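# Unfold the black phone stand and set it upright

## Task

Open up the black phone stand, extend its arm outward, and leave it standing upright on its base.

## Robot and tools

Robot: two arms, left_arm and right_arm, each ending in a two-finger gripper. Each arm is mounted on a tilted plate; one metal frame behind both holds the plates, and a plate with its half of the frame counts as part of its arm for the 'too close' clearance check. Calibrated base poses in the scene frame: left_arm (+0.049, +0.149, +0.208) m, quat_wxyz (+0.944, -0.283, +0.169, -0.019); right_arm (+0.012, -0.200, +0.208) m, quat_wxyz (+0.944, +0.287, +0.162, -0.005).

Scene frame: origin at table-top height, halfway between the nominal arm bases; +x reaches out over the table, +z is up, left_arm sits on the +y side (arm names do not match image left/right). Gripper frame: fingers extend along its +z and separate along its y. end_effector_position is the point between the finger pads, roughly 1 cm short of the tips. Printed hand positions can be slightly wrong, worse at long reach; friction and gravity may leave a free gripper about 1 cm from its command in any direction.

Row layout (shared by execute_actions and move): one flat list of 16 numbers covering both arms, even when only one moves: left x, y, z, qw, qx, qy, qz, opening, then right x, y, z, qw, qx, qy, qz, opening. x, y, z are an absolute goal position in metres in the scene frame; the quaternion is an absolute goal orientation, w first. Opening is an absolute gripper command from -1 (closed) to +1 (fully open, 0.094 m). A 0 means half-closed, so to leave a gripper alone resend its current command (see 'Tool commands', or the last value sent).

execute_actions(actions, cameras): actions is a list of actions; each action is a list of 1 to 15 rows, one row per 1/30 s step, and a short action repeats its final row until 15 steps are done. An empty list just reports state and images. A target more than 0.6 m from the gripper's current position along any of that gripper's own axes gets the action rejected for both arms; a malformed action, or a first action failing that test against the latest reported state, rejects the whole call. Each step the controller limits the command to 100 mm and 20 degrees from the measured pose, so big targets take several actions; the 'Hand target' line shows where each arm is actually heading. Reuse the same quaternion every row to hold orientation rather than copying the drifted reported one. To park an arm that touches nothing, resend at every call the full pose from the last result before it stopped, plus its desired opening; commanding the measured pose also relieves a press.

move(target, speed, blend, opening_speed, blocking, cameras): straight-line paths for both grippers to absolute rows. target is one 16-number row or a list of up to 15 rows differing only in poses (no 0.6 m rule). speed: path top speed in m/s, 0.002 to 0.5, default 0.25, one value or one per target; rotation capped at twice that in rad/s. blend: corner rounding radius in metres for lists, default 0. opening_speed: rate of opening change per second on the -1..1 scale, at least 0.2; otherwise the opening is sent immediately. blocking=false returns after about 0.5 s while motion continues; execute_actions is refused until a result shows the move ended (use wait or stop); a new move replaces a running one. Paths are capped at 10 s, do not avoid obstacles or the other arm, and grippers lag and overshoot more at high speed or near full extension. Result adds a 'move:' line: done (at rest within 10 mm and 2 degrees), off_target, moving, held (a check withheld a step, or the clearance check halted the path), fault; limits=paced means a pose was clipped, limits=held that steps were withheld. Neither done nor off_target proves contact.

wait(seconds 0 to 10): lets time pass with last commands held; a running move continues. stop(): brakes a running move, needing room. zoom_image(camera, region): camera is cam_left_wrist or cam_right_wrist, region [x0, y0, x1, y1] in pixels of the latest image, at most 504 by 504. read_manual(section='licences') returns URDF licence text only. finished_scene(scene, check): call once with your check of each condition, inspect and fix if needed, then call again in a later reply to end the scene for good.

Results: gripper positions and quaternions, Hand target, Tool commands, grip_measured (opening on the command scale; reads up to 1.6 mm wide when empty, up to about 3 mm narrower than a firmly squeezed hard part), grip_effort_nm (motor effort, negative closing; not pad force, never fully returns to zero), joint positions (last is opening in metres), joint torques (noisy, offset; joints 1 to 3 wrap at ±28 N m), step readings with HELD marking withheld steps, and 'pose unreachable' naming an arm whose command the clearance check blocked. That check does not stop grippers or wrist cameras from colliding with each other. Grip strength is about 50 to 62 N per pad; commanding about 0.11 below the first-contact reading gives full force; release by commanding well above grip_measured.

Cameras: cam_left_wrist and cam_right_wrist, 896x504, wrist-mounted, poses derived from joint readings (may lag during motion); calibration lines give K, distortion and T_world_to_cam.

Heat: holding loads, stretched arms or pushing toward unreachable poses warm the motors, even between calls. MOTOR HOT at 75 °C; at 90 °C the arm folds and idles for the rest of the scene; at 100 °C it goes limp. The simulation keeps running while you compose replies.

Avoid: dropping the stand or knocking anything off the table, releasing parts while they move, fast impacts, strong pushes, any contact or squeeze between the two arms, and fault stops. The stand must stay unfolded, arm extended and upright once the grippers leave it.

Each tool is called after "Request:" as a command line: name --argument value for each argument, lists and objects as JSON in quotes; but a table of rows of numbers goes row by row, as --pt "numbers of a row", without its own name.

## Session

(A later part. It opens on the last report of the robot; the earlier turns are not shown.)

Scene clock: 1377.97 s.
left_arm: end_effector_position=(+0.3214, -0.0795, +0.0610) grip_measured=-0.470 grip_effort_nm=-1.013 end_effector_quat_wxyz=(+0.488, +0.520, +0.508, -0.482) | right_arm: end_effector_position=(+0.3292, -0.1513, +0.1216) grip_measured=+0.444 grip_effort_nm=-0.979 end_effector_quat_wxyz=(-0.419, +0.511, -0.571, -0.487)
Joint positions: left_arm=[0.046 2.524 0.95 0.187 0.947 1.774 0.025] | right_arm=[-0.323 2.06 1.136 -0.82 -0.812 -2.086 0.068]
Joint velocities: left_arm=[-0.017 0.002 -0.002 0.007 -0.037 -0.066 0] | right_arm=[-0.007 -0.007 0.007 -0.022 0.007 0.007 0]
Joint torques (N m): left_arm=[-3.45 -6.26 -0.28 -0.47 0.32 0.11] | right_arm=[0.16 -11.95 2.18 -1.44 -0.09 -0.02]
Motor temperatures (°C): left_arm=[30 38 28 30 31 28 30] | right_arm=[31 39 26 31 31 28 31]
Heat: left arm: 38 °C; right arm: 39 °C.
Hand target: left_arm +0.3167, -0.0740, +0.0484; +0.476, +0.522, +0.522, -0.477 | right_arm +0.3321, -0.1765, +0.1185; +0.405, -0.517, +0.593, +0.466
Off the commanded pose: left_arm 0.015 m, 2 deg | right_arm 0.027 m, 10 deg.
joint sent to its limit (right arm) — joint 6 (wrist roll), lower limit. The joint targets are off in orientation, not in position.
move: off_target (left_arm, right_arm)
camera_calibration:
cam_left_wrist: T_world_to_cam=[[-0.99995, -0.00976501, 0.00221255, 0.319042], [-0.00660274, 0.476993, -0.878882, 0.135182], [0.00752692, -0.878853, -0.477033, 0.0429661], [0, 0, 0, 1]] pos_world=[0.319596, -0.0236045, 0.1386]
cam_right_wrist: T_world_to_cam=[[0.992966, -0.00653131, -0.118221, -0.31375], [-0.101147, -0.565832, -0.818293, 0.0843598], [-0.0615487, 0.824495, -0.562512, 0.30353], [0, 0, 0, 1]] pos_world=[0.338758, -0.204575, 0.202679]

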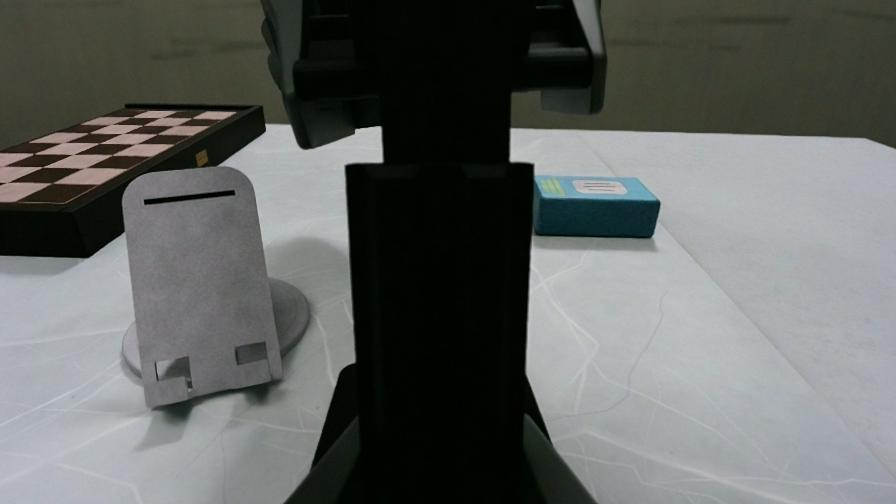

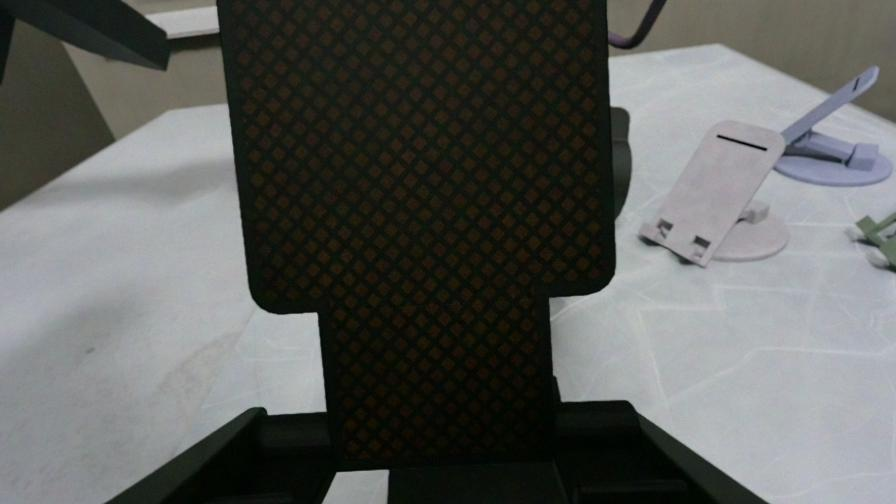

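Request:
move --target '[0.317,-0.074,0.036,0.4777,0.5233,0.5233,-0.4777,-0.9,0.333,-0.172,0.098,0.4192,-0.5149,0.5735,0.4780,0.3]' --speed 0.05

Scene clock: 1381.10 s.
left_arm: end_effector_position=(+0.3213, -0.0815, +0.0597) grip_measured=-0.470 grip_effort_nm=-1.013 end_effector_quat_wxyz=(+0.491, +0.513, +0.503, -0.493) | right_arm: end_effector_position=(+0.3305, -0.1552, +0.1197) grip_measured=+0.443 grip_effort_nm=-0.989 end_effector_quat_wxyz=(-0.419, +0.508, -0.576, -0.485)
Joint positions: left_arm=[0.051 2.548 0.979 0.155 0.973 1.791 0.025] | right_arm=[-0.335 2.06 1.141 -0.823 -0.813 -2.086 0.068]
Joint velocities: left_arm=[-0.017 0.002 0.007 -0.037 -0.022 0.007 0] | right_arm=[-0.012 -0.007 -0.007 0.051 -0.066 -0.066 0]
Joint torques (N m): left_arm=[-2.1 -5.27 0.58 -0.42 0.05 0.34] | right_arm=[0.03 -6.52 3.21 -0.97 -0.16 -0.06]
Motor temperatures (°C): left_arm=[30 37 28 30 31 28 30] | right_arm=[31 39 27 31 31 28 31]
Heat: left arm: 37 °C; right arm: 39 °C.
Hand target: left_arm +0.3162, -0.0737, +0.0373; +0.476, +0.523, +0.522, -0.478 | right_arm +0.3323, -0.1720, +0.0993; +0.405, -0.508, +0.598, +0.469
Off the commanded pose: left_arm 0.025 m, 3 deg | right_arm 0.028 m, 1 deg.
joint sent to its limit (right arm) — joint 6 (wrist roll), lower limit. The joint targets are off in orientation, not in position.
move: off_target (left_arm, right_arm)
camera_calibration:
cam_left_wrist: T_world_to_cam=[[-0.999928, -0.00348032, 0.0114946, 0.318783], [-0.0118217, 0.453992, -0.890927, 0.135529], [-0.00211775, -0.890999, -0.454001, 0.0414077], [0, 0, 0, 1]] pos_world=[0.320449, -0.0235253, 0.135881]
cam_right_wrist: T_world_to_cam=[[0.992299, -0.0179536, -0.122557, -0.316383], [-0.111043, -0.567333, -0.815968, 0.0835015], [-0.0548811, 0.823293, -0.564957, 0.303714], [0, 0, 0, 1]] pos_world=[0.339887, -0.208352, 0.200945]

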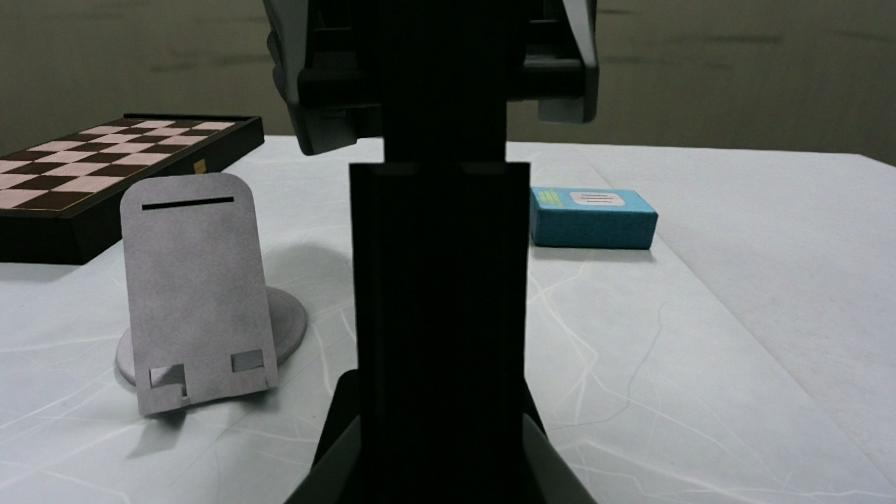

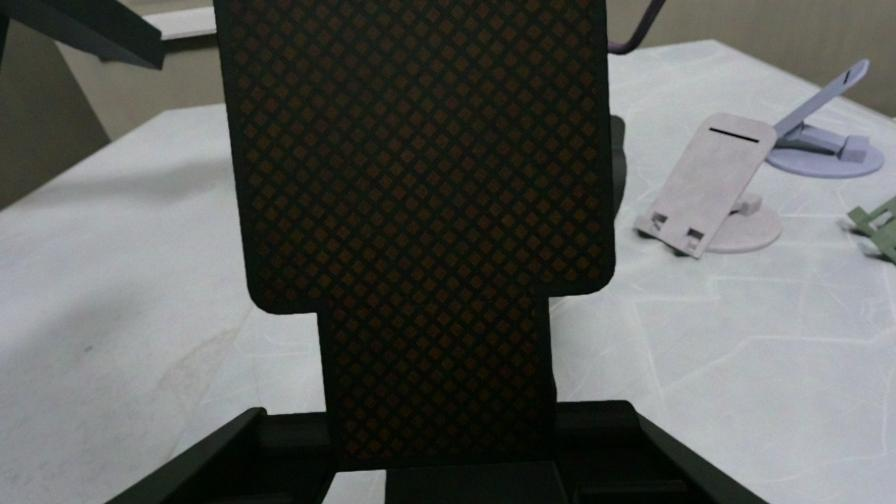

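Request:
move --target '[0.317,-0.074,0.024,0.4777,0.5233,0.5233,-0.4777,-0.9,0.333,-0.165,0.082,0.4192,-0.5149,0.5735,0.4780,0.3]' --speed 0.05

Scene clock: 1384.90 s.
left_arm: end_effector_position=(+0.3246, -0.0804, +0.0515) grip_measured=-0.470 grip_effort_nm=-1.018 end_effector_quat_wxyz=(+0.490, +0.516, +0.505, -0.488) | right_arm: end_effector_position=(+0.3303, -0.1534, +0.1103) grip_measured=+0.443 grip_effort_nm=-0.979 end_effector_quat_wxyz=(-0.415, +0.502, -0.578, -0.491)
Joint positions: left_arm=[0.063 2.567 1.008 0.136 0.965 1.808 0.025] | right_arm=[-0.344 2.101 1.161 -0.82 -0.815 -2.086 0.068]
Joint velocities: left_arm=[-0.002 0.007 -0.012 0.022 -0.022 0.022 0.001] | right_arm=[-0.002 0.022 0.012 0.007 -0.022 -0.022 0]
Joint torques (N m): left_arm=[-1.59 -3.63 1.69 -0.58 0.19 0.49] | right_arm=[0.44 -5.6 2.78 -0.6 -0.14 -0.07]
Motor temperatures (°C): left_arm=[30 37 28 30 31 28 30] | right_arm=[31 38 27 31 31 28 31]
Heat: left arm: 37 °C; right arm: 38 °C.
Hand target: left_arm +0.3160, -0.0735, +0.0257; +0.475, +0.523, +0.522, -0.477 | right_arm +0.3321, -0.1657, +0.0837; +0.404, -0.508, +0.599, +0.470
Off the commanded pose: left_arm 0.029 m, 3 deg | right_arm 0.031 m, 2 deg.
joint sent to its limit (right arm) — joint 6 (wrist roll), lower limit. The joint targets are off in orientation, not in position.
move: off_target (left_arm, right_arm)
camera_calibration:
cam_left_wrist: T_world_to_cam=[[-0.999949, -0.00638817, 0.00780401, 0.322182], [-0.00987604, 0.463476, -0.886055, 0.127655], [0.0020433, -0.886087, -0.463515, 0.0381861], [0, 0, 0, 1]] pos_world=[0.323348, -0.0232707, 0.128295]
cam_right_wrist: T_world_to_cam=[[0.989781, -0.0171635, -0.141557, -0.314173], [-0.126595, -0.562645, -0.816948, 0.0827741], [-0.0656246, 0.82652, -0.559069, 0.300225], [0, 0, 0, 1]] pos_world=[0.341144, -0.206962, 0.190995]

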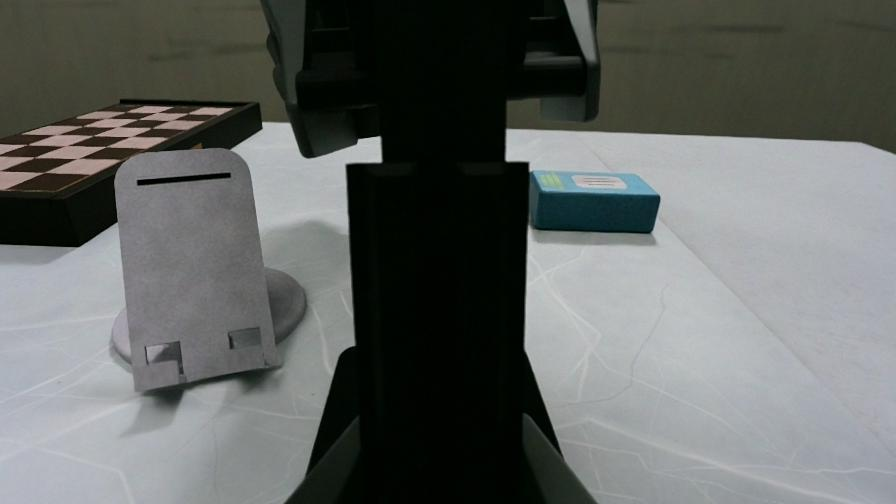

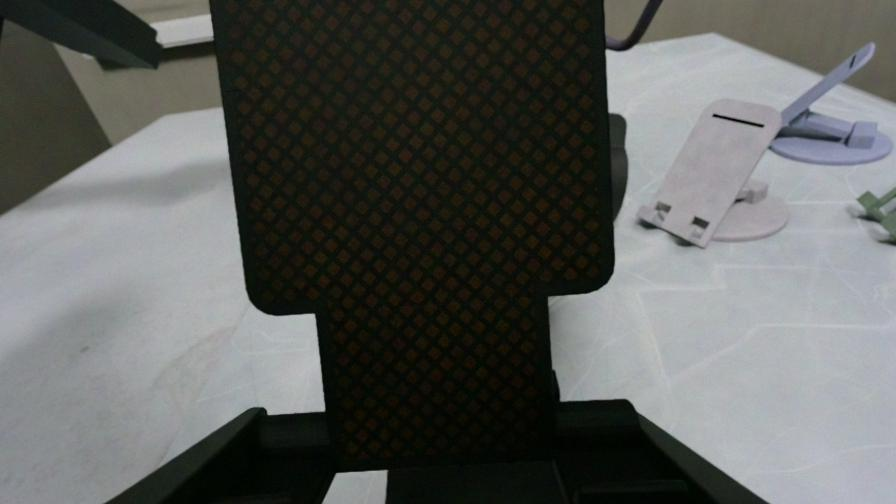

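Request:
move --target '[0.317,-0.074,0.015,0.4777,0.5233,0.5233,-0.4777,-0.9,0.333,-0.162,0.072,0.4192,-0.5149,0.5735,0.4780,0.3]' --speed 0.04

Scene clock: 1387.37 s.
left_arm: end_effector_position=(+0.3254, -0.0804, +0.0471) grip_measured=-0.470 grip_effort_nm=-1.018 end_effector_quat_wxyz=(+0.485, +0.522, +0.509, -0.483) | right_arm: end_effector_position=(+0.3309, -0.1531, +0.1051) grip_measured=+0.443 grip_effort_nm=-0.989 end_effector_quat_wxyz=(-0.415, +0.495, -0.581, -0.495)
Joint positions: left_arm=[0.064 2.57 1.014 0.136 0.945 1.808 0.025] | right_arm=[-0.352 2.125 1.174 -0.82 -0.822 -2.086 0.068]
Joint velocities: left_arm=[-0.007 -0.017 -0.002 0.037 -0.11 0.051 -0.001] | right_arm=[0.002 -0.007 0.007 0.022 -0.037 0.037 -0.001]
Joint torques (N m): left_arm=[-0.53 -1.96 3.45 -0.68 0.42 0.74] | right_arm=[0.75 -4.94 2.37 -0.41 -0.01 -0.05]
Motor temperatures (°C): left_arm=[30 37 28 30 31 28 30] | right_arm=[31 38 27 31 30 28 31]
Heat: left arm: 37 °C; right arm: 38 °C.
Hand target: left_arm +0.3155, -0.0735, +0.0174; +0.476, +0.522, +0.523, -0.476 | right_arm +0.3322, -0.1631, +0.0745; +0.403, -0.507, +0.600, +0.469
Off the commanded pose: left_arm 0.034 m, 2 deg | right_arm 0.034 m, 3 deg.
joint sent to its limit (right arm) — joint 6 (wrist roll), lower limit. The joint targets are off in orientation, not in position.
move: off_target (left_arm, right_arm)
camera_calibration:
cam_left_wrist: T_world_to_cam=[[-0.999976, -0.00458764, 0.00522862, 0.323326], [-0.00679037, 0.480798, -0.876805, 0.123643], [0.00150856, -0.876819, -0.480818, 0.0378902], [0, 0, 0, 1]] pos_world=[0.3241, -0.0247411, 0.124938]
cam_right_wrist: T_world_to_cam=[[0.987831, -0.0223866, -0.153914, -0.314356], [-0.140293, -0.555475, -0.819613, 0.0846965], [-0.067147, 0.831232, -0.551855, 0.297628], [0, 0, 0, 1]] pos_world=[0.342398, -0.207389, 0.185282]

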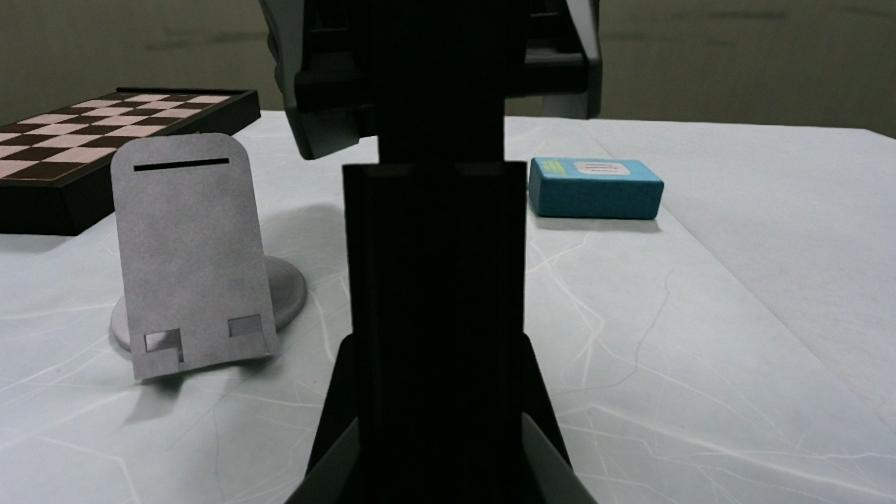

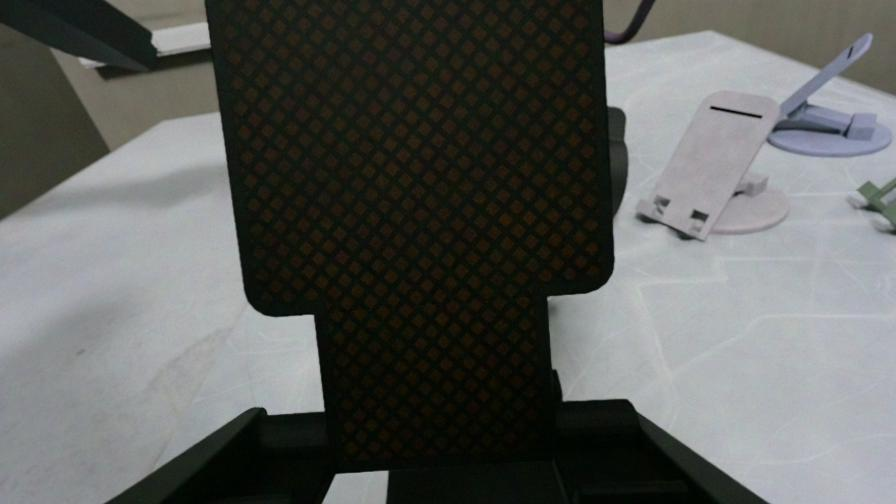

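Request:
move --target '[0.317,-0.074,0.028,0.4777,0.5233,0.5233,-0.4777,-0.9,0.332,-0.154,0.097,0.412,-0.5,0.581,0.493,0.3]' --speed 0.04

Request:
move --target '[0.317,-0.074,0.028,0.4777,0.5233,0.5233,-0.4777,-0.9,0.332,-0.154,0.097,0.412,-0.5,0.581,0.493,0.8]' --opening_speed 0.5

Request:
move --target '[0.317,-0.074,0.028,0.4777,0.5233,0.5233,-0.4777,-0.9,0.335,-0.27,0.115,0.412,-0.5,0.581,0.493,0.8]' --speed 0.1

Scene clock: 1392.07 s.
left_arm: end_effector_position=(+0.3238, -0.0804, +0.0473) grip_measured=-0.470 grip_effort_nm=-1.013 end_effector_quat_wxyz=(+0.482, +0.518, +0.512, -0.487) | right_arm: end_effector_position=(+0.3323, -0.1520, +0.1067) grip_measured=+0.443 grip_effort_nm=-0.989 end_effector_quat_wxyz=(-0.418, +0.495, -0.578, -0.495)
Joint positions: left_arm=[0.064 2.57 1.008 0.142 0.945 1.794 0.025] | right_arm=[-0.347 2.125 1.177 -0.821 -0.828 -2.086 0.068]
Joint velocities: left_arm=[0.002 0.007 -0.007 -0.022 -0.022 0.037 0] | right_arm=[-0.012 -0.007 -0.007 -0.022 -0.007 0.007 0]
Joint torques (N m): left_arm=[-2.28 -4.66 0.55 -0.49 0.36 0.53] | right_arm=[3.58 -6.67 1.94 -0.97 -0.36 -0.06]
Motor temperatures (°C): left_arm=[30 37 28 30 31 28 30] | right_arm=[31 37 27 31 30 28 31]
Heat: left arm: 37 °C; right arm: 37 °C.
Hand target: left_arm +0.3164, -0.0740, +0.0289; +0.476, +0.522, +0.523, -0.477 | right_arm +0.3319, -0.1540, +0.0973; +0.411, -0.499, +0.583, +0.492
Off the commanded pose: left_arm 0.021 m, 2 deg | right_arm 0.010 m, 1 deg.
joint sent to its limit (right arm) — joint 6 (wrist roll), lower limit. The joint targets still meet the commanded pose.
move: off_target (left_arm)
camera_calibration:
cam_left_wrist: T_world_to_cam=[[-0.999801, -0.0052509, 0.0192548, 0.320963], [-0.0194071, 0.480884, -0.87657, 0.127952], [-0.00465656, -0.876769, -0.48089, 0.0399272], [0, 0, 0, 1]] pos_world=[0.323568, -0.0248377, 0.125179]
cam_right_wrist: T_world_to_cam=[[0.988467, -0.022165, -0.149804, -0.316086], [-0.137098, -0.551123, -0.823084, 0.0867974], [-0.0643169, 0.83413, -0.547806, 0.296793], [0, 0, 0, 1]] pos_world=[0.343429, -0.206734, 0.186676]

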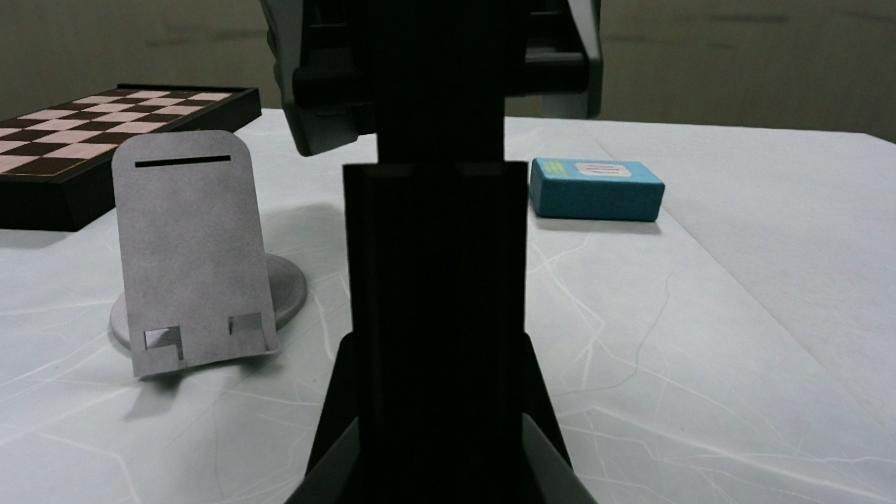

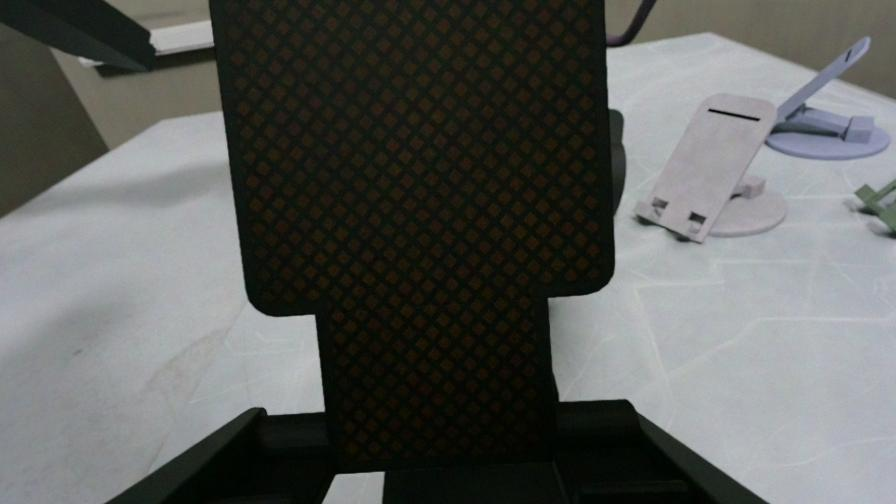

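Scene clock: 1393.27 s.
left_arm: end_effector_position=(+0.3244, -0.0804, +0.0466) grip_measured=-0.470 grip_effort_nm=-1.018 end_effector_quat_wxyz=(+0.491, +0.528, +0.505, -0.476) | right_arm: end_effector_position=(+0.3337, -0.1550, +0.1032) grip_measured=+0.798 grip_effort_nm=0.168 end_effector_quat_wxyz=(-0.414, +0.501, -0.581, -0.490)
Joint positions: left_arm=[0.065 2.57 1.005 0.153 0.943 1.824 0.025] | right_arm=[-0.35 2.125 1.187 -0.821 -0.81 -2.086 0.084]
Joint velocities: left_arm=[-0.007 0.002 0.002 -0.051 0.081 0.022 0] | right_arm=[0.012 -0.007 -0.002 0.037 -0.051 -0.007 0]
Joint torques (N m): left_arm=[-2.21 -4.72 0.98 -0.62 0.41 0.18] | right_arm=[3.66 -6.69 1.18 -1 -0.49 -0.07]
Motor temperatures (°C): left_arm=[30 37 28 30 31 28 30] | right_arm=[31 37 27 31 30 28 31]
Heat: left arm: 37 °C; right arm: 37 °C.
Hand target: left_arm +0.3164, -0.0740, +0.0290; +0.476, +0.522, +0.522, -0.477 | right_arm +0.3321, -0.1541, +0.0971; +0.411, -0.499, +0.583, +0.492
Off the commanded pose: left_arm 0.021 m, 3 deg | right_arm 0.007 m, 0 deg.
joint sent to its limit (right arm) — joint 6 (wrist roll), lower limit. The joint targets still meet the commanded pose.
move: off_target (left_arm)
camera_calibration:
cam_left_wrist: T_world_to_cam=[[-0.999822, -0.00727635, -0.0174001, 0.323083], [0.0117129, 0.483546, -0.875241, 0.117379], [0.0147823, -0.875289, -0.483374, 0.0336134], [0, 0, 0, 1]] pos_world=[0.321154, -0.0249856, 0.124604]
cam_right_wrist: T_world_to_cam=[[0.989216, -0.0208752, -0.144972, -0.318641], [-0.131131, -0.567154, -0.813106, 0.0769755], [-0.0652477, 0.823347, -0.563775, 0.297724], [0, 0, 0, 1]] pos_world=[0.344724, -0.208125, 0.184244]

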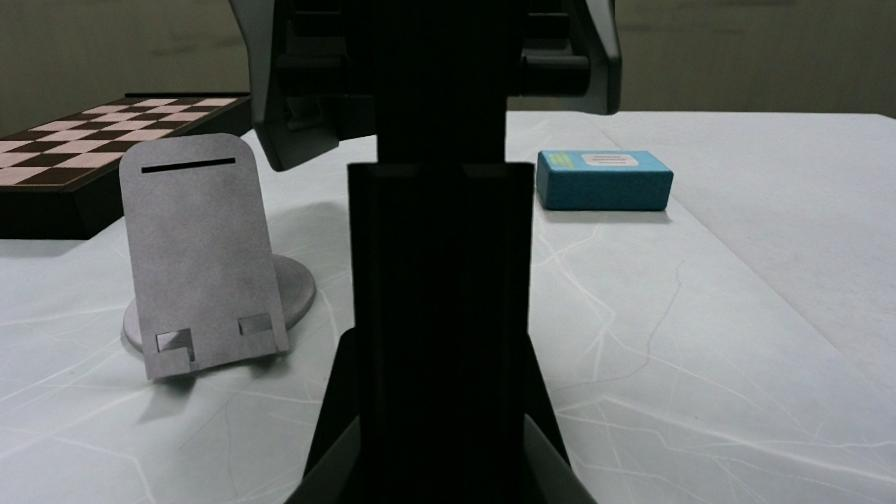

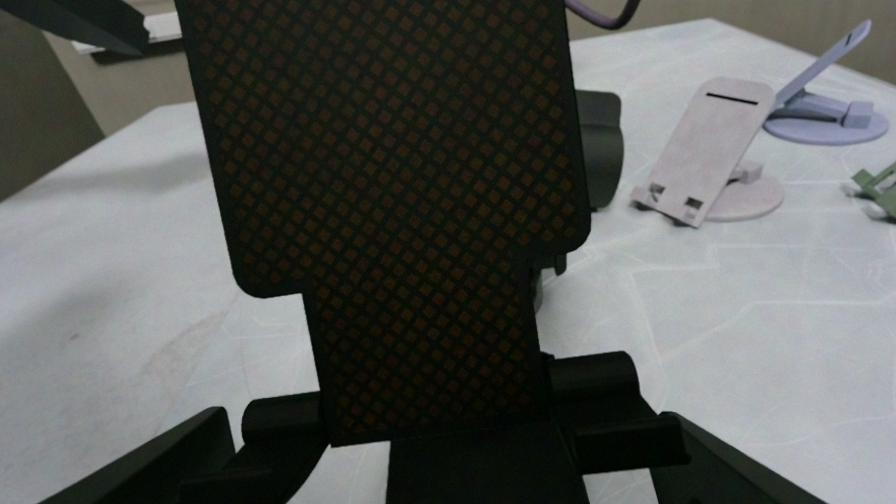

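Scene clock: 1395.30 s.
left_arm: end_effector_position=(+0.3244, -0.0804, +0.0466) grip_measured=-0.470 grip_effort_nm=-1.009 end_effector_quat_wxyz=(+0.491, +0.528, +0.504, -0.476) | right_arm: end_effector_position=(+0.3284, -0.2624, +0.1103) grip_measured=+0.798 grip_effort_nm=0.173 end_effector_quat_wxyz=(+0.342, -0.463, +0.663, +0.478)
Joint positions: left_arm=[0.065 2.57 1.005 0.153 0.943 1.825 0.025] | right_arm=[-0.567 2.006 1.351 -1.152 -0.682 -2.086 0.084]
Joint velocities: left_arm=[0.012 0.002 0.007 -0.081 0.022 -0.095 0] | right_arm=[0.002 -0.027 0.002 0.022 0.007 -0.095 -0.001]
Joint torques (N m): left_arm=[-2.21 -4.63 0.96 -0.58 0.41 0.16] | right_arm=[3.06 -11.29 2.33 -1.49 -0.39 -0.01]
Motor temperatures (°C): left_arm=[30 37 28 30 31 28 30] | right_arm=[31 37 27 31 30 28 31]
Heat: left arm: 37 °C; right arm: 37 °C.
Hand target: left_arm +0.3164, -0.0740, +0.0289; +0.476, +0.523, +0.522, -0.477 | right_arm +0.3329, -0.2694, +0.1160; +0.346, -0.469, +0.666, +0.467
Off the commanded pose: left_arm 0.021 m, 3 deg | right_arm 0.011 m, 13 deg.
joint sent to its limit (right arm) — joint 6 (wrist roll), lower limit. The joint targets are off in orientation, not in position.
move: off_target (left_arm, right_arm)
camera_calibration:
cam_left_wrist: T_world_to_cam=[[-0.999809, -0.00722611, -0.0181612, 0.323118], [0.0124036, 0.48354, -0.875234, 0.117154], [0.0151062, -0.875292, -0.483358, 0.0335073], [0, 0, 0, 1]] pos_world=[0.321097, -0.024985, 0.124601]
cam_right_wrist: T_world_to_cam=[[0.944317, -0.116595, -0.307688, -0.307025], [-0.30619, -0.65376, -0.691986, 0.0425232], [-0.120472, 0.747665, -0.653057, 0.397918], [0, 0, 0, 1]] pos_world=[0.350887, -0.305507, 0.194821]

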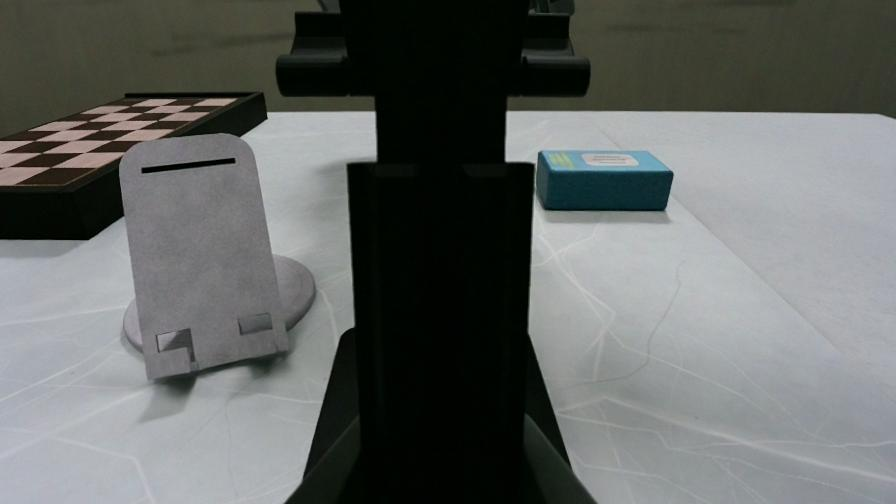

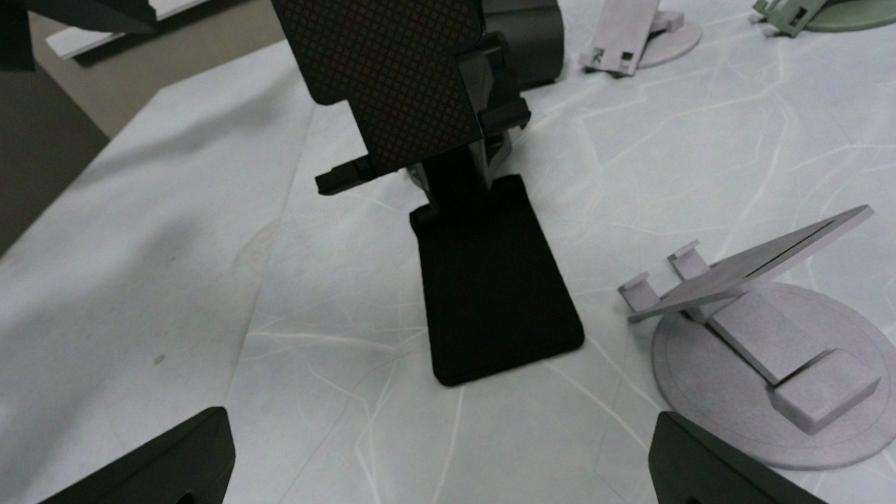

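Request:
zoom_image --camera "cam_right_wrist" --region '[250, 0, 650, 400]'

Scaled by 1.260.

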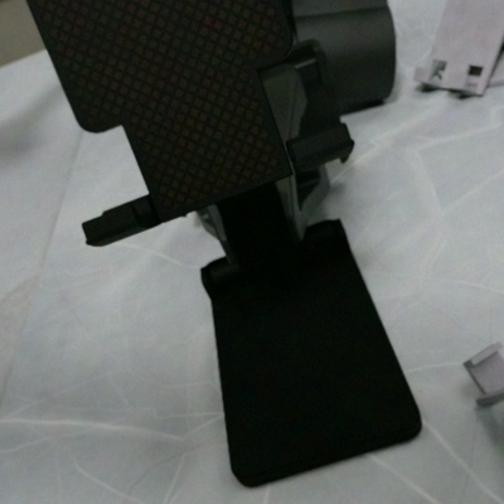

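Request:
move --pt "0.317 -0.074 0.028 0.4777 0.5233 0.5233 -0.4777 -0.9 0.24 -0.27 0.16 0.4837 -0.3687 0.7145 0.3456 0.2" --pt "0.317 -0.074 0.028 0.4777 0.5233 0.5233 -0.4777 -0.9 0.20 -0.20 0.14 0.554 -0.212 0.7913 0.1484 0.2" --speed 0.2

Scene clock: 1404.83 s.
left_arm: end_effector_position=(+0.3244, -0.0804, +0.0466) grip_measured=-0.470 grip_effort_nm=-1.018 end_effector_quat_wxyz=(+0.491, +0.528, +0.504, -0.476) | right_arm: end_effector_position=(+0.1978, -0.2013, +0.1320) grip_measured=+0.202 grip_effort_nm=-0.081 end_effector_quat_wxyz=(+0.555, -0.234, +0.777, +0.183)
Joint positions: left_arm=[0.065 2.57 1.005 0.153 0.943 1.825 0.025] | right_arm=[-1.126 1.819 0.015 0.394 -1.253 -2.083 0.056]
Joint velocities: left_arm=[-0.017 -0.022 -0.002 0.022 -0.037 -0.095 0] | right_arm=[0.002 0.002 0.002 -0.007 0.051 0.022 -0.001]
Joint torques (N m): left_arm=[-2.26 -4.62 0.85 -0.6 0.43 0.16] | right_arm=[-0.36 -1.55 -4.03 -0.45 -0.88 -0.12]
Motor temperatures (°C): left_arm=[29 37 28 30 31 28 30] | right_arm=[30 38 27 31 30 28 30]
Heat: left arm: 37 °C; right arm: 38 °C.
Hand target: left_arm +0.3164, -0.0740, +0.0289; +0.476, +0.522, +0.522, -0.477 | right_arm +0.1982, -0.1998, +0.1361; +0.564, -0.224, +0.773, +0.183
Off the commanded pose: left_arm 0.021 m, 3 deg | right_arm 0.008 m, 5 deg.
joint sent to its limit (right arm) — joint 3 (elbow), lower limit, where the elbow is as bent as it goes; joint 6 (wrist roll), lower limit. The joint targets are off in position and orientation.
move: off_target (left_arm, right_arm)
camera_calibration:
cam_left_wrist: T_world_to_cam=[[-0.999809, -0.00722611, -0.0181612, 0.323118], [0.0124036, 0.48354, -0.875234, 0.117154], [0.0151062, -0.875292, -0.483358, 0.0335073], [0, 0, 0, 1]] pos_world=[0.321097, -0.024985, 0.124601]
cam_right_wrist: T_world_to_cam=[[0.565531, -0.824592, -0.0149417, -0.276109], [-0.566074, -0.374928, -0.734158, 0.170585], [0.599779, 0.423647, -0.678814, 0.146383], [0, 0, 0, 1]] pos_world=[0.164914, -0.225735, 0.220477]

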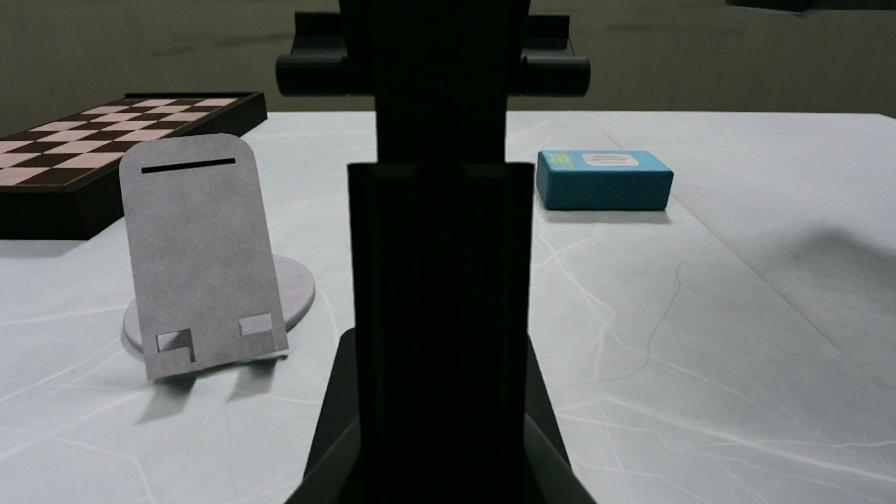

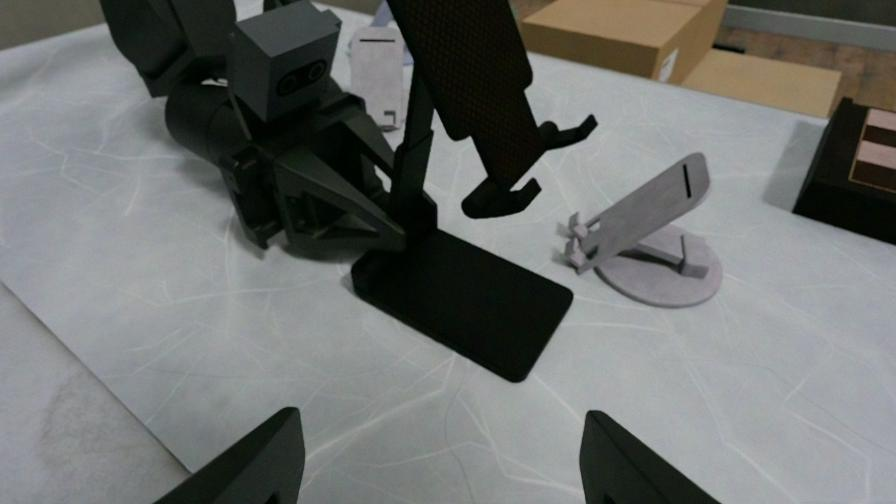

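Request:
move --target '[0.317,-0.075,0.040,0.4777,0.5233,0.5233,-0.4777,-0.3,0.20,-0.20,0.14,0.554,-0.212,0.7913,0.1484,0.2]' --opening_speed 0.3

Request:
move --target '[0.317,-0.075,0.040,0.4777,0.5233,0.5233,-0.4777,0.0,0.20,-0.20,0.14,0.554,-0.212,0.7913,0.1484,0.2]' --opening_speed 0.5

Scene clock: 1409.73 s.
left_arm: end_effector_position=(+0.3217, -0.0794, +0.0420) grip_measured=-0.301 grip_effort_nm=0.085 end_effector_quat_wxyz=(+0.483, +0.531, +0.514, -0.470) | right_arm: end_effector_position=(+0.1991, -0.2021, +0.1340) grip_measured=+0.202 grip_effort_nm=-0.076 end_effector_quat_wxyz=(+0.561, -0.231, +0.774, +0.181)
Joint positions: left_arm=[0.068 2.57 0.989 0.181 0.919 1.809 0.033] | right_arm=[-1.127 1.819 0.015 0.395 -1.267 -2.083 0.056]
Joint velocities: left_arm=[-0.007 -0.002 -0.002 -0.037 0.007 -0.022 -0.001] | right_arm=[-0.007 -0.007 0.007 -0.066 0.007 0.022 0]
Joint torques (N m): left_arm=[-4.3 -7.39 -1.37 -0.55 0.64 -0.1] | right_arm=[-0.06 -2.88 -4.16 -0.7 -0.86 -0.1]
Motor temperatures (°C): left_arm=[29 37 28 30 31 28 30] | right_arm=[30 37 27 31 31 28 30]
Heat: left arm: 37 °C; right arm: 37 °C.
Hand target: left_arm +0.3170, -0.0750, +0.0400; +0.477, +0.522, +0.522, -0.477 | right_arm +0.1997, -0.2007, +0.1394; +0.569, -0.221, +0.770, +0.184
Off the commanded pose: left_arm 0.007 m, 2 deg | right_arm 0.006 m, 5 deg.
joint sent to its limit (right arm) — joint 3 (elbow), lower limit, where the elbow is as bent as it goes; joint 6 (wrist roll), lower limit. The joint targets are off in orientation, not in position.
move: off_target (right_arm)
camera_calibration:
cam_left_wrist: T_world_to_cam=[[-0.999885, -0.011512, -0.00984692, 0.319664], [0.00267158, 0.505822, -0.862634, 0.117075], [0.0149114, -0.862561, -0.505733, 0.0341839], [0, 0, 0, 1]] pos_world=[0.318805, -0.0260533, 0.121428]
cam_right_wrist: T_world_to_cam=[[0.559811, -0.828538, -0.0117065, -0.277621], [-0.560203, -0.368022, -0.742114, 0.173735], [0.610561, 0.422001, -0.670172, 0.143636], [0, 0, 0, 1]] pos_world=[0.165044, -0.226695, 0.221942]

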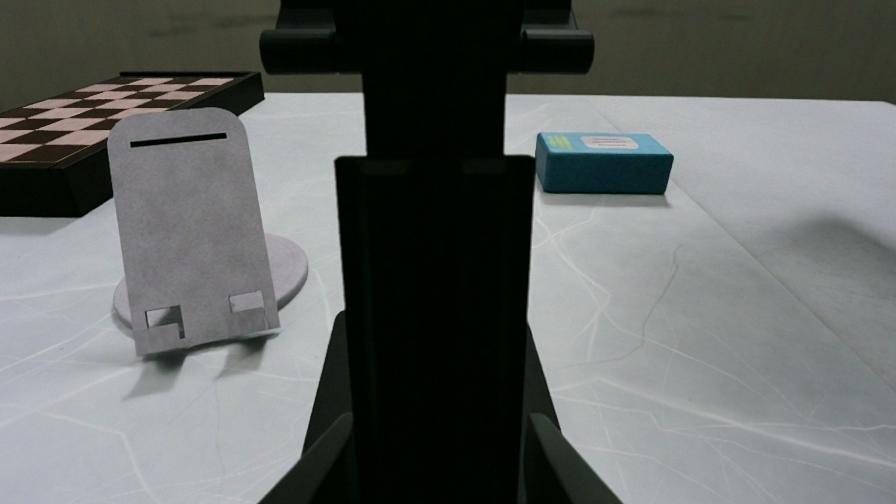

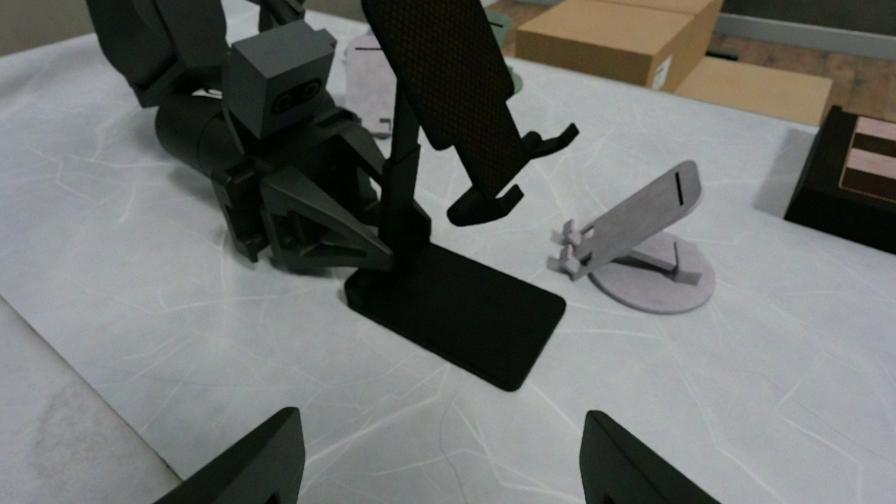

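Scene clock: 1410.53 s.
left_arm: end_effector_position=(+0.3216, -0.0794, +0.0419) grip_measured=-0.001 grip_effort_nm=0.081 end_effector_quat_wxyz=(+0.483, +0.531, +0.514, -0.470) | right_arm: end_effector_position=(+0.1991, -0.2021, +0.1340) grip_measured=+0.202 grip_effort_nm=-0.076 end_effector_quat_wxyz=(+0.561, -0.231, +0.774, +0.181)
Joint positions: left_arm=[0.068 2.57 0.989 0.181 0.918 1.809 0.047] | right_arm=[-1.127 1.819 0.015 0.395 -1.267 -2.083 0.056]
Joint velocities: left_arm=[0.012 -0.007 0.012 -0.051 -0.022 0.037 0.001] | right_arm=[-0.002 -0.007 -0.002 -0.037 0.007 -0.037 0.001]
Joint torques (N m): left_arm=[-4.22 -7.32 -1.43 -0.55 0.63 -0.1] | right_arm=[-0.08 -3.06 -4.25 -0.68 -0.81 -0.07]
Motor temperatures (°C): left_arm=[29 37 28 30 31 28 30] | right_arm=[30 37 27 31 31 28 30]
Heat: left arm: 37 °C; right arm: 37 °C.
Hand target: left_arm +0.3169, -0.0751, +0.0400; +0.476, +0.522, +0.522, -0.477 | right_arm +0.1997, -0.2006, +0.1395; +0.570, -0.221, +0.770, +0.184
Off the commanded pose: left_arm 0.007 m, 2 deg | right_arm 0.006 m, 5 deg.
joint sent to its limit (right arm) — joint 3 (elbow), lower limit, where the elbow is as bent as it goes; joint 6 (wrist roll), lower limit. The joint targets are off in orientation, not in position.
move: off_target (right_arm)
camera_calibration:
cam_left_wrist: T_world_to_cam=[[-0.999887, -0.0113473, -0.0098432, 0.319648], [0.00274066, 0.506465, -0.862256, 0.116967], [0.0147695, -0.862186, -0.506377, 0.0342303], [0, 0, 0, 1]] pos_world=[0.318786, -0.0260998, 0.121336]
cam_right_wrist: T_world_to_cam=[[0.559661, -0.82864, -0.0116501, -0.277653], [-0.560045, -0.367816, -0.742335, 0.173829], [0.610843, 0.42198, -0.669928, 0.143567], [0, 0, 0, 1]] pos_world=[0.165047, -0.22672, 0.221984]

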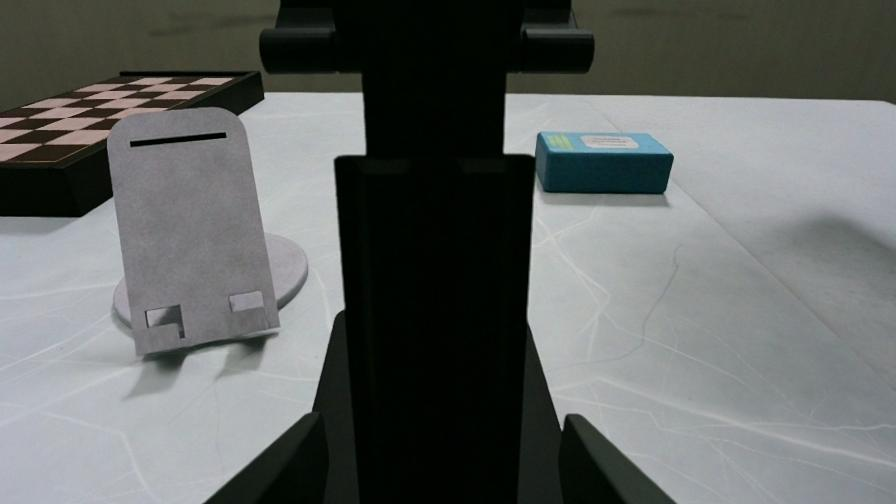

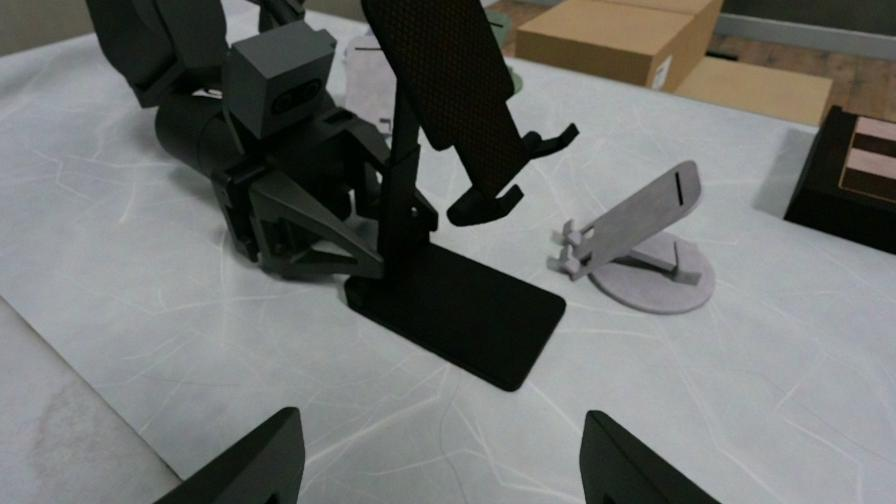

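Request:
move --pt "0.317 0.01 0.050 0.4777 0.5233 0.5233 -0.4777 0.0 0.20 -0.20 0.14 0.554 -0.212 0.7913 0.1484 0.2" --pt "0.31 0.08 0.09 0.4777 0.5233 0.5233 -0.4777 0.0 0.20 -0.20 0.14 0.554 -0.212 0.7913 0.1484 0.2" --speed 0.12

Scene clock: 1414.83 s.
left_arm: end_effector_position=(+0.3087, +0.0786, +0.0873) grip_measured=-0.001 grip_effort_nm=0.081 end_effector_quat_wxyz=(+0.427, +0.505, +0.598, -0.453) | right_arm: end_effector_position=(+0.1992, -0.2022, +0.1341) grip_measured=+0.202 grip_effort_nm=-0.076 end_effector_quat_wxyz=(+0.561, -0.231, +0.774, +0.181)
Joint positions: left_arm=[0.433 2.043 0.822 -0.453 0.83 2.1 0.047] | right_arm=[-1.127 1.819 0.015 0.395 -1.268 -2.083 0.056]
Joint velocities: left_arm=[0.012 -0.007 -0.007 -0.066 -0.007 -0.037 -0.001] | right_arm=[-0.007 0.007 -0.012 0.007 0.007 -0.051 -0.001]
Joint torques (N m): left_arm=[-3.08 -8.39 0.17 -1.37 0.47 0.05] | right_arm=[-0.16 -3.04 -4.07 -0.64 -0.84 -0.07]
Motor temperatures (°C): left_arm=[29 37 28 30 31 28 29] | right_arm=[30 36 27 31 31 28 30]
Heat: left arm: 37 °C; right arm: 36 °C.
Hand target: left_arm +0.3096, +0.0811, +0.0895; +0.430, +0.506, +0.597, -0.450 | right_arm +0.1997, -0.2006, +0.1395; +0.570, -0.221, +0.770, +0.184
Off the commanded pose: left_arm 0.003 m, 11 deg | right_arm 0.006 m, 5 deg.
joint sent to its limit (left arm) — joint 6 (wrist roll), upper limit. The joint targets are off in orientation, not in position.
joint sent to its limit (right arm) — joint 3 (elbow), lower limit, where the elbow is as bent as it goes; joint 6 (wrist roll), lower limit. The joint targets are off in orientation, not in position.
move: off_target (left_arm, right_arm)
camera_calibration:
cam_left_wrist: T_world_to_cam=[[-0.986977, -0.0981934, 0.127418, 0.299798], [-0.160861, 0.606967, -0.778277, 0.111441], [-0.000916607, -0.788638, -0.614857, 0.202144], [0, 0, 0, 1]] pos_world=[0.314005, 0.121216, 0.172822]
cam_right_wrist: T_world_to_cam=[[0.559511, -0.828742, -0.0115938, -0.277685], [-0.559888, -0.36761, -0.742555, 0.173922], [0.611125, 0.421959, -0.669684, 0.143498], [0, 0, 0, 1]] pos_world=[0.16505, -0.226744, 0.222026]

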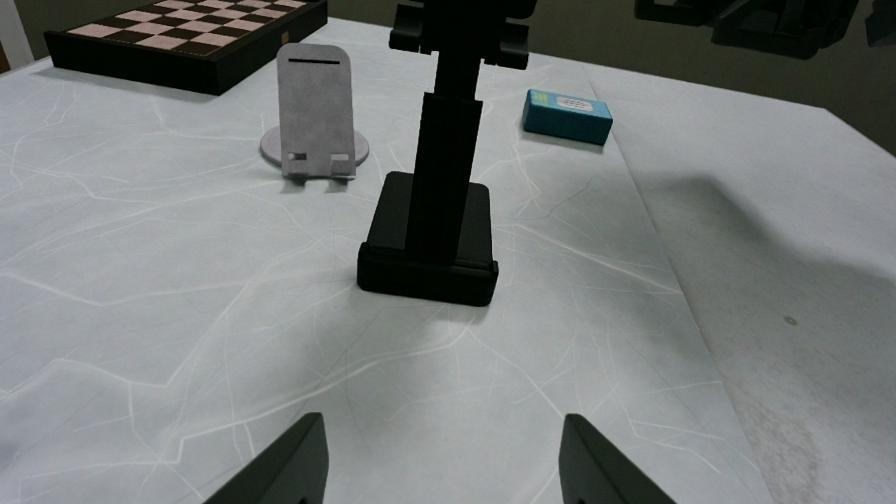

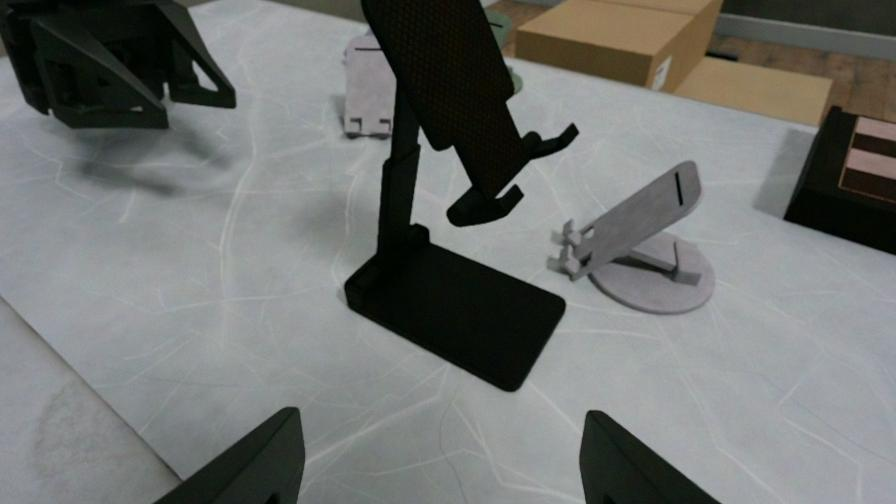

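Request:
finished_scene --scene 2 --check "Latest pictures: black stand is free of both grippers, its base lies flat on the table (the bottom edges of the base sit on the table without visible gap in both views), column upright roughly 90 deg to base, inner arm visibly telescoped out of the outer column by a good length (full extension measured earlier), plate swung ~35-40 deg with hooks out at front. Not exactly visible: precise plate angle and precise column angle; could be missed if plate angle threshold is larger than about 40 deg, or extension not fully to end."

This call ended nothing. Check each condition that your pictures could not show: look closer or test it, and mend what is not met. Then call finished_scene again.


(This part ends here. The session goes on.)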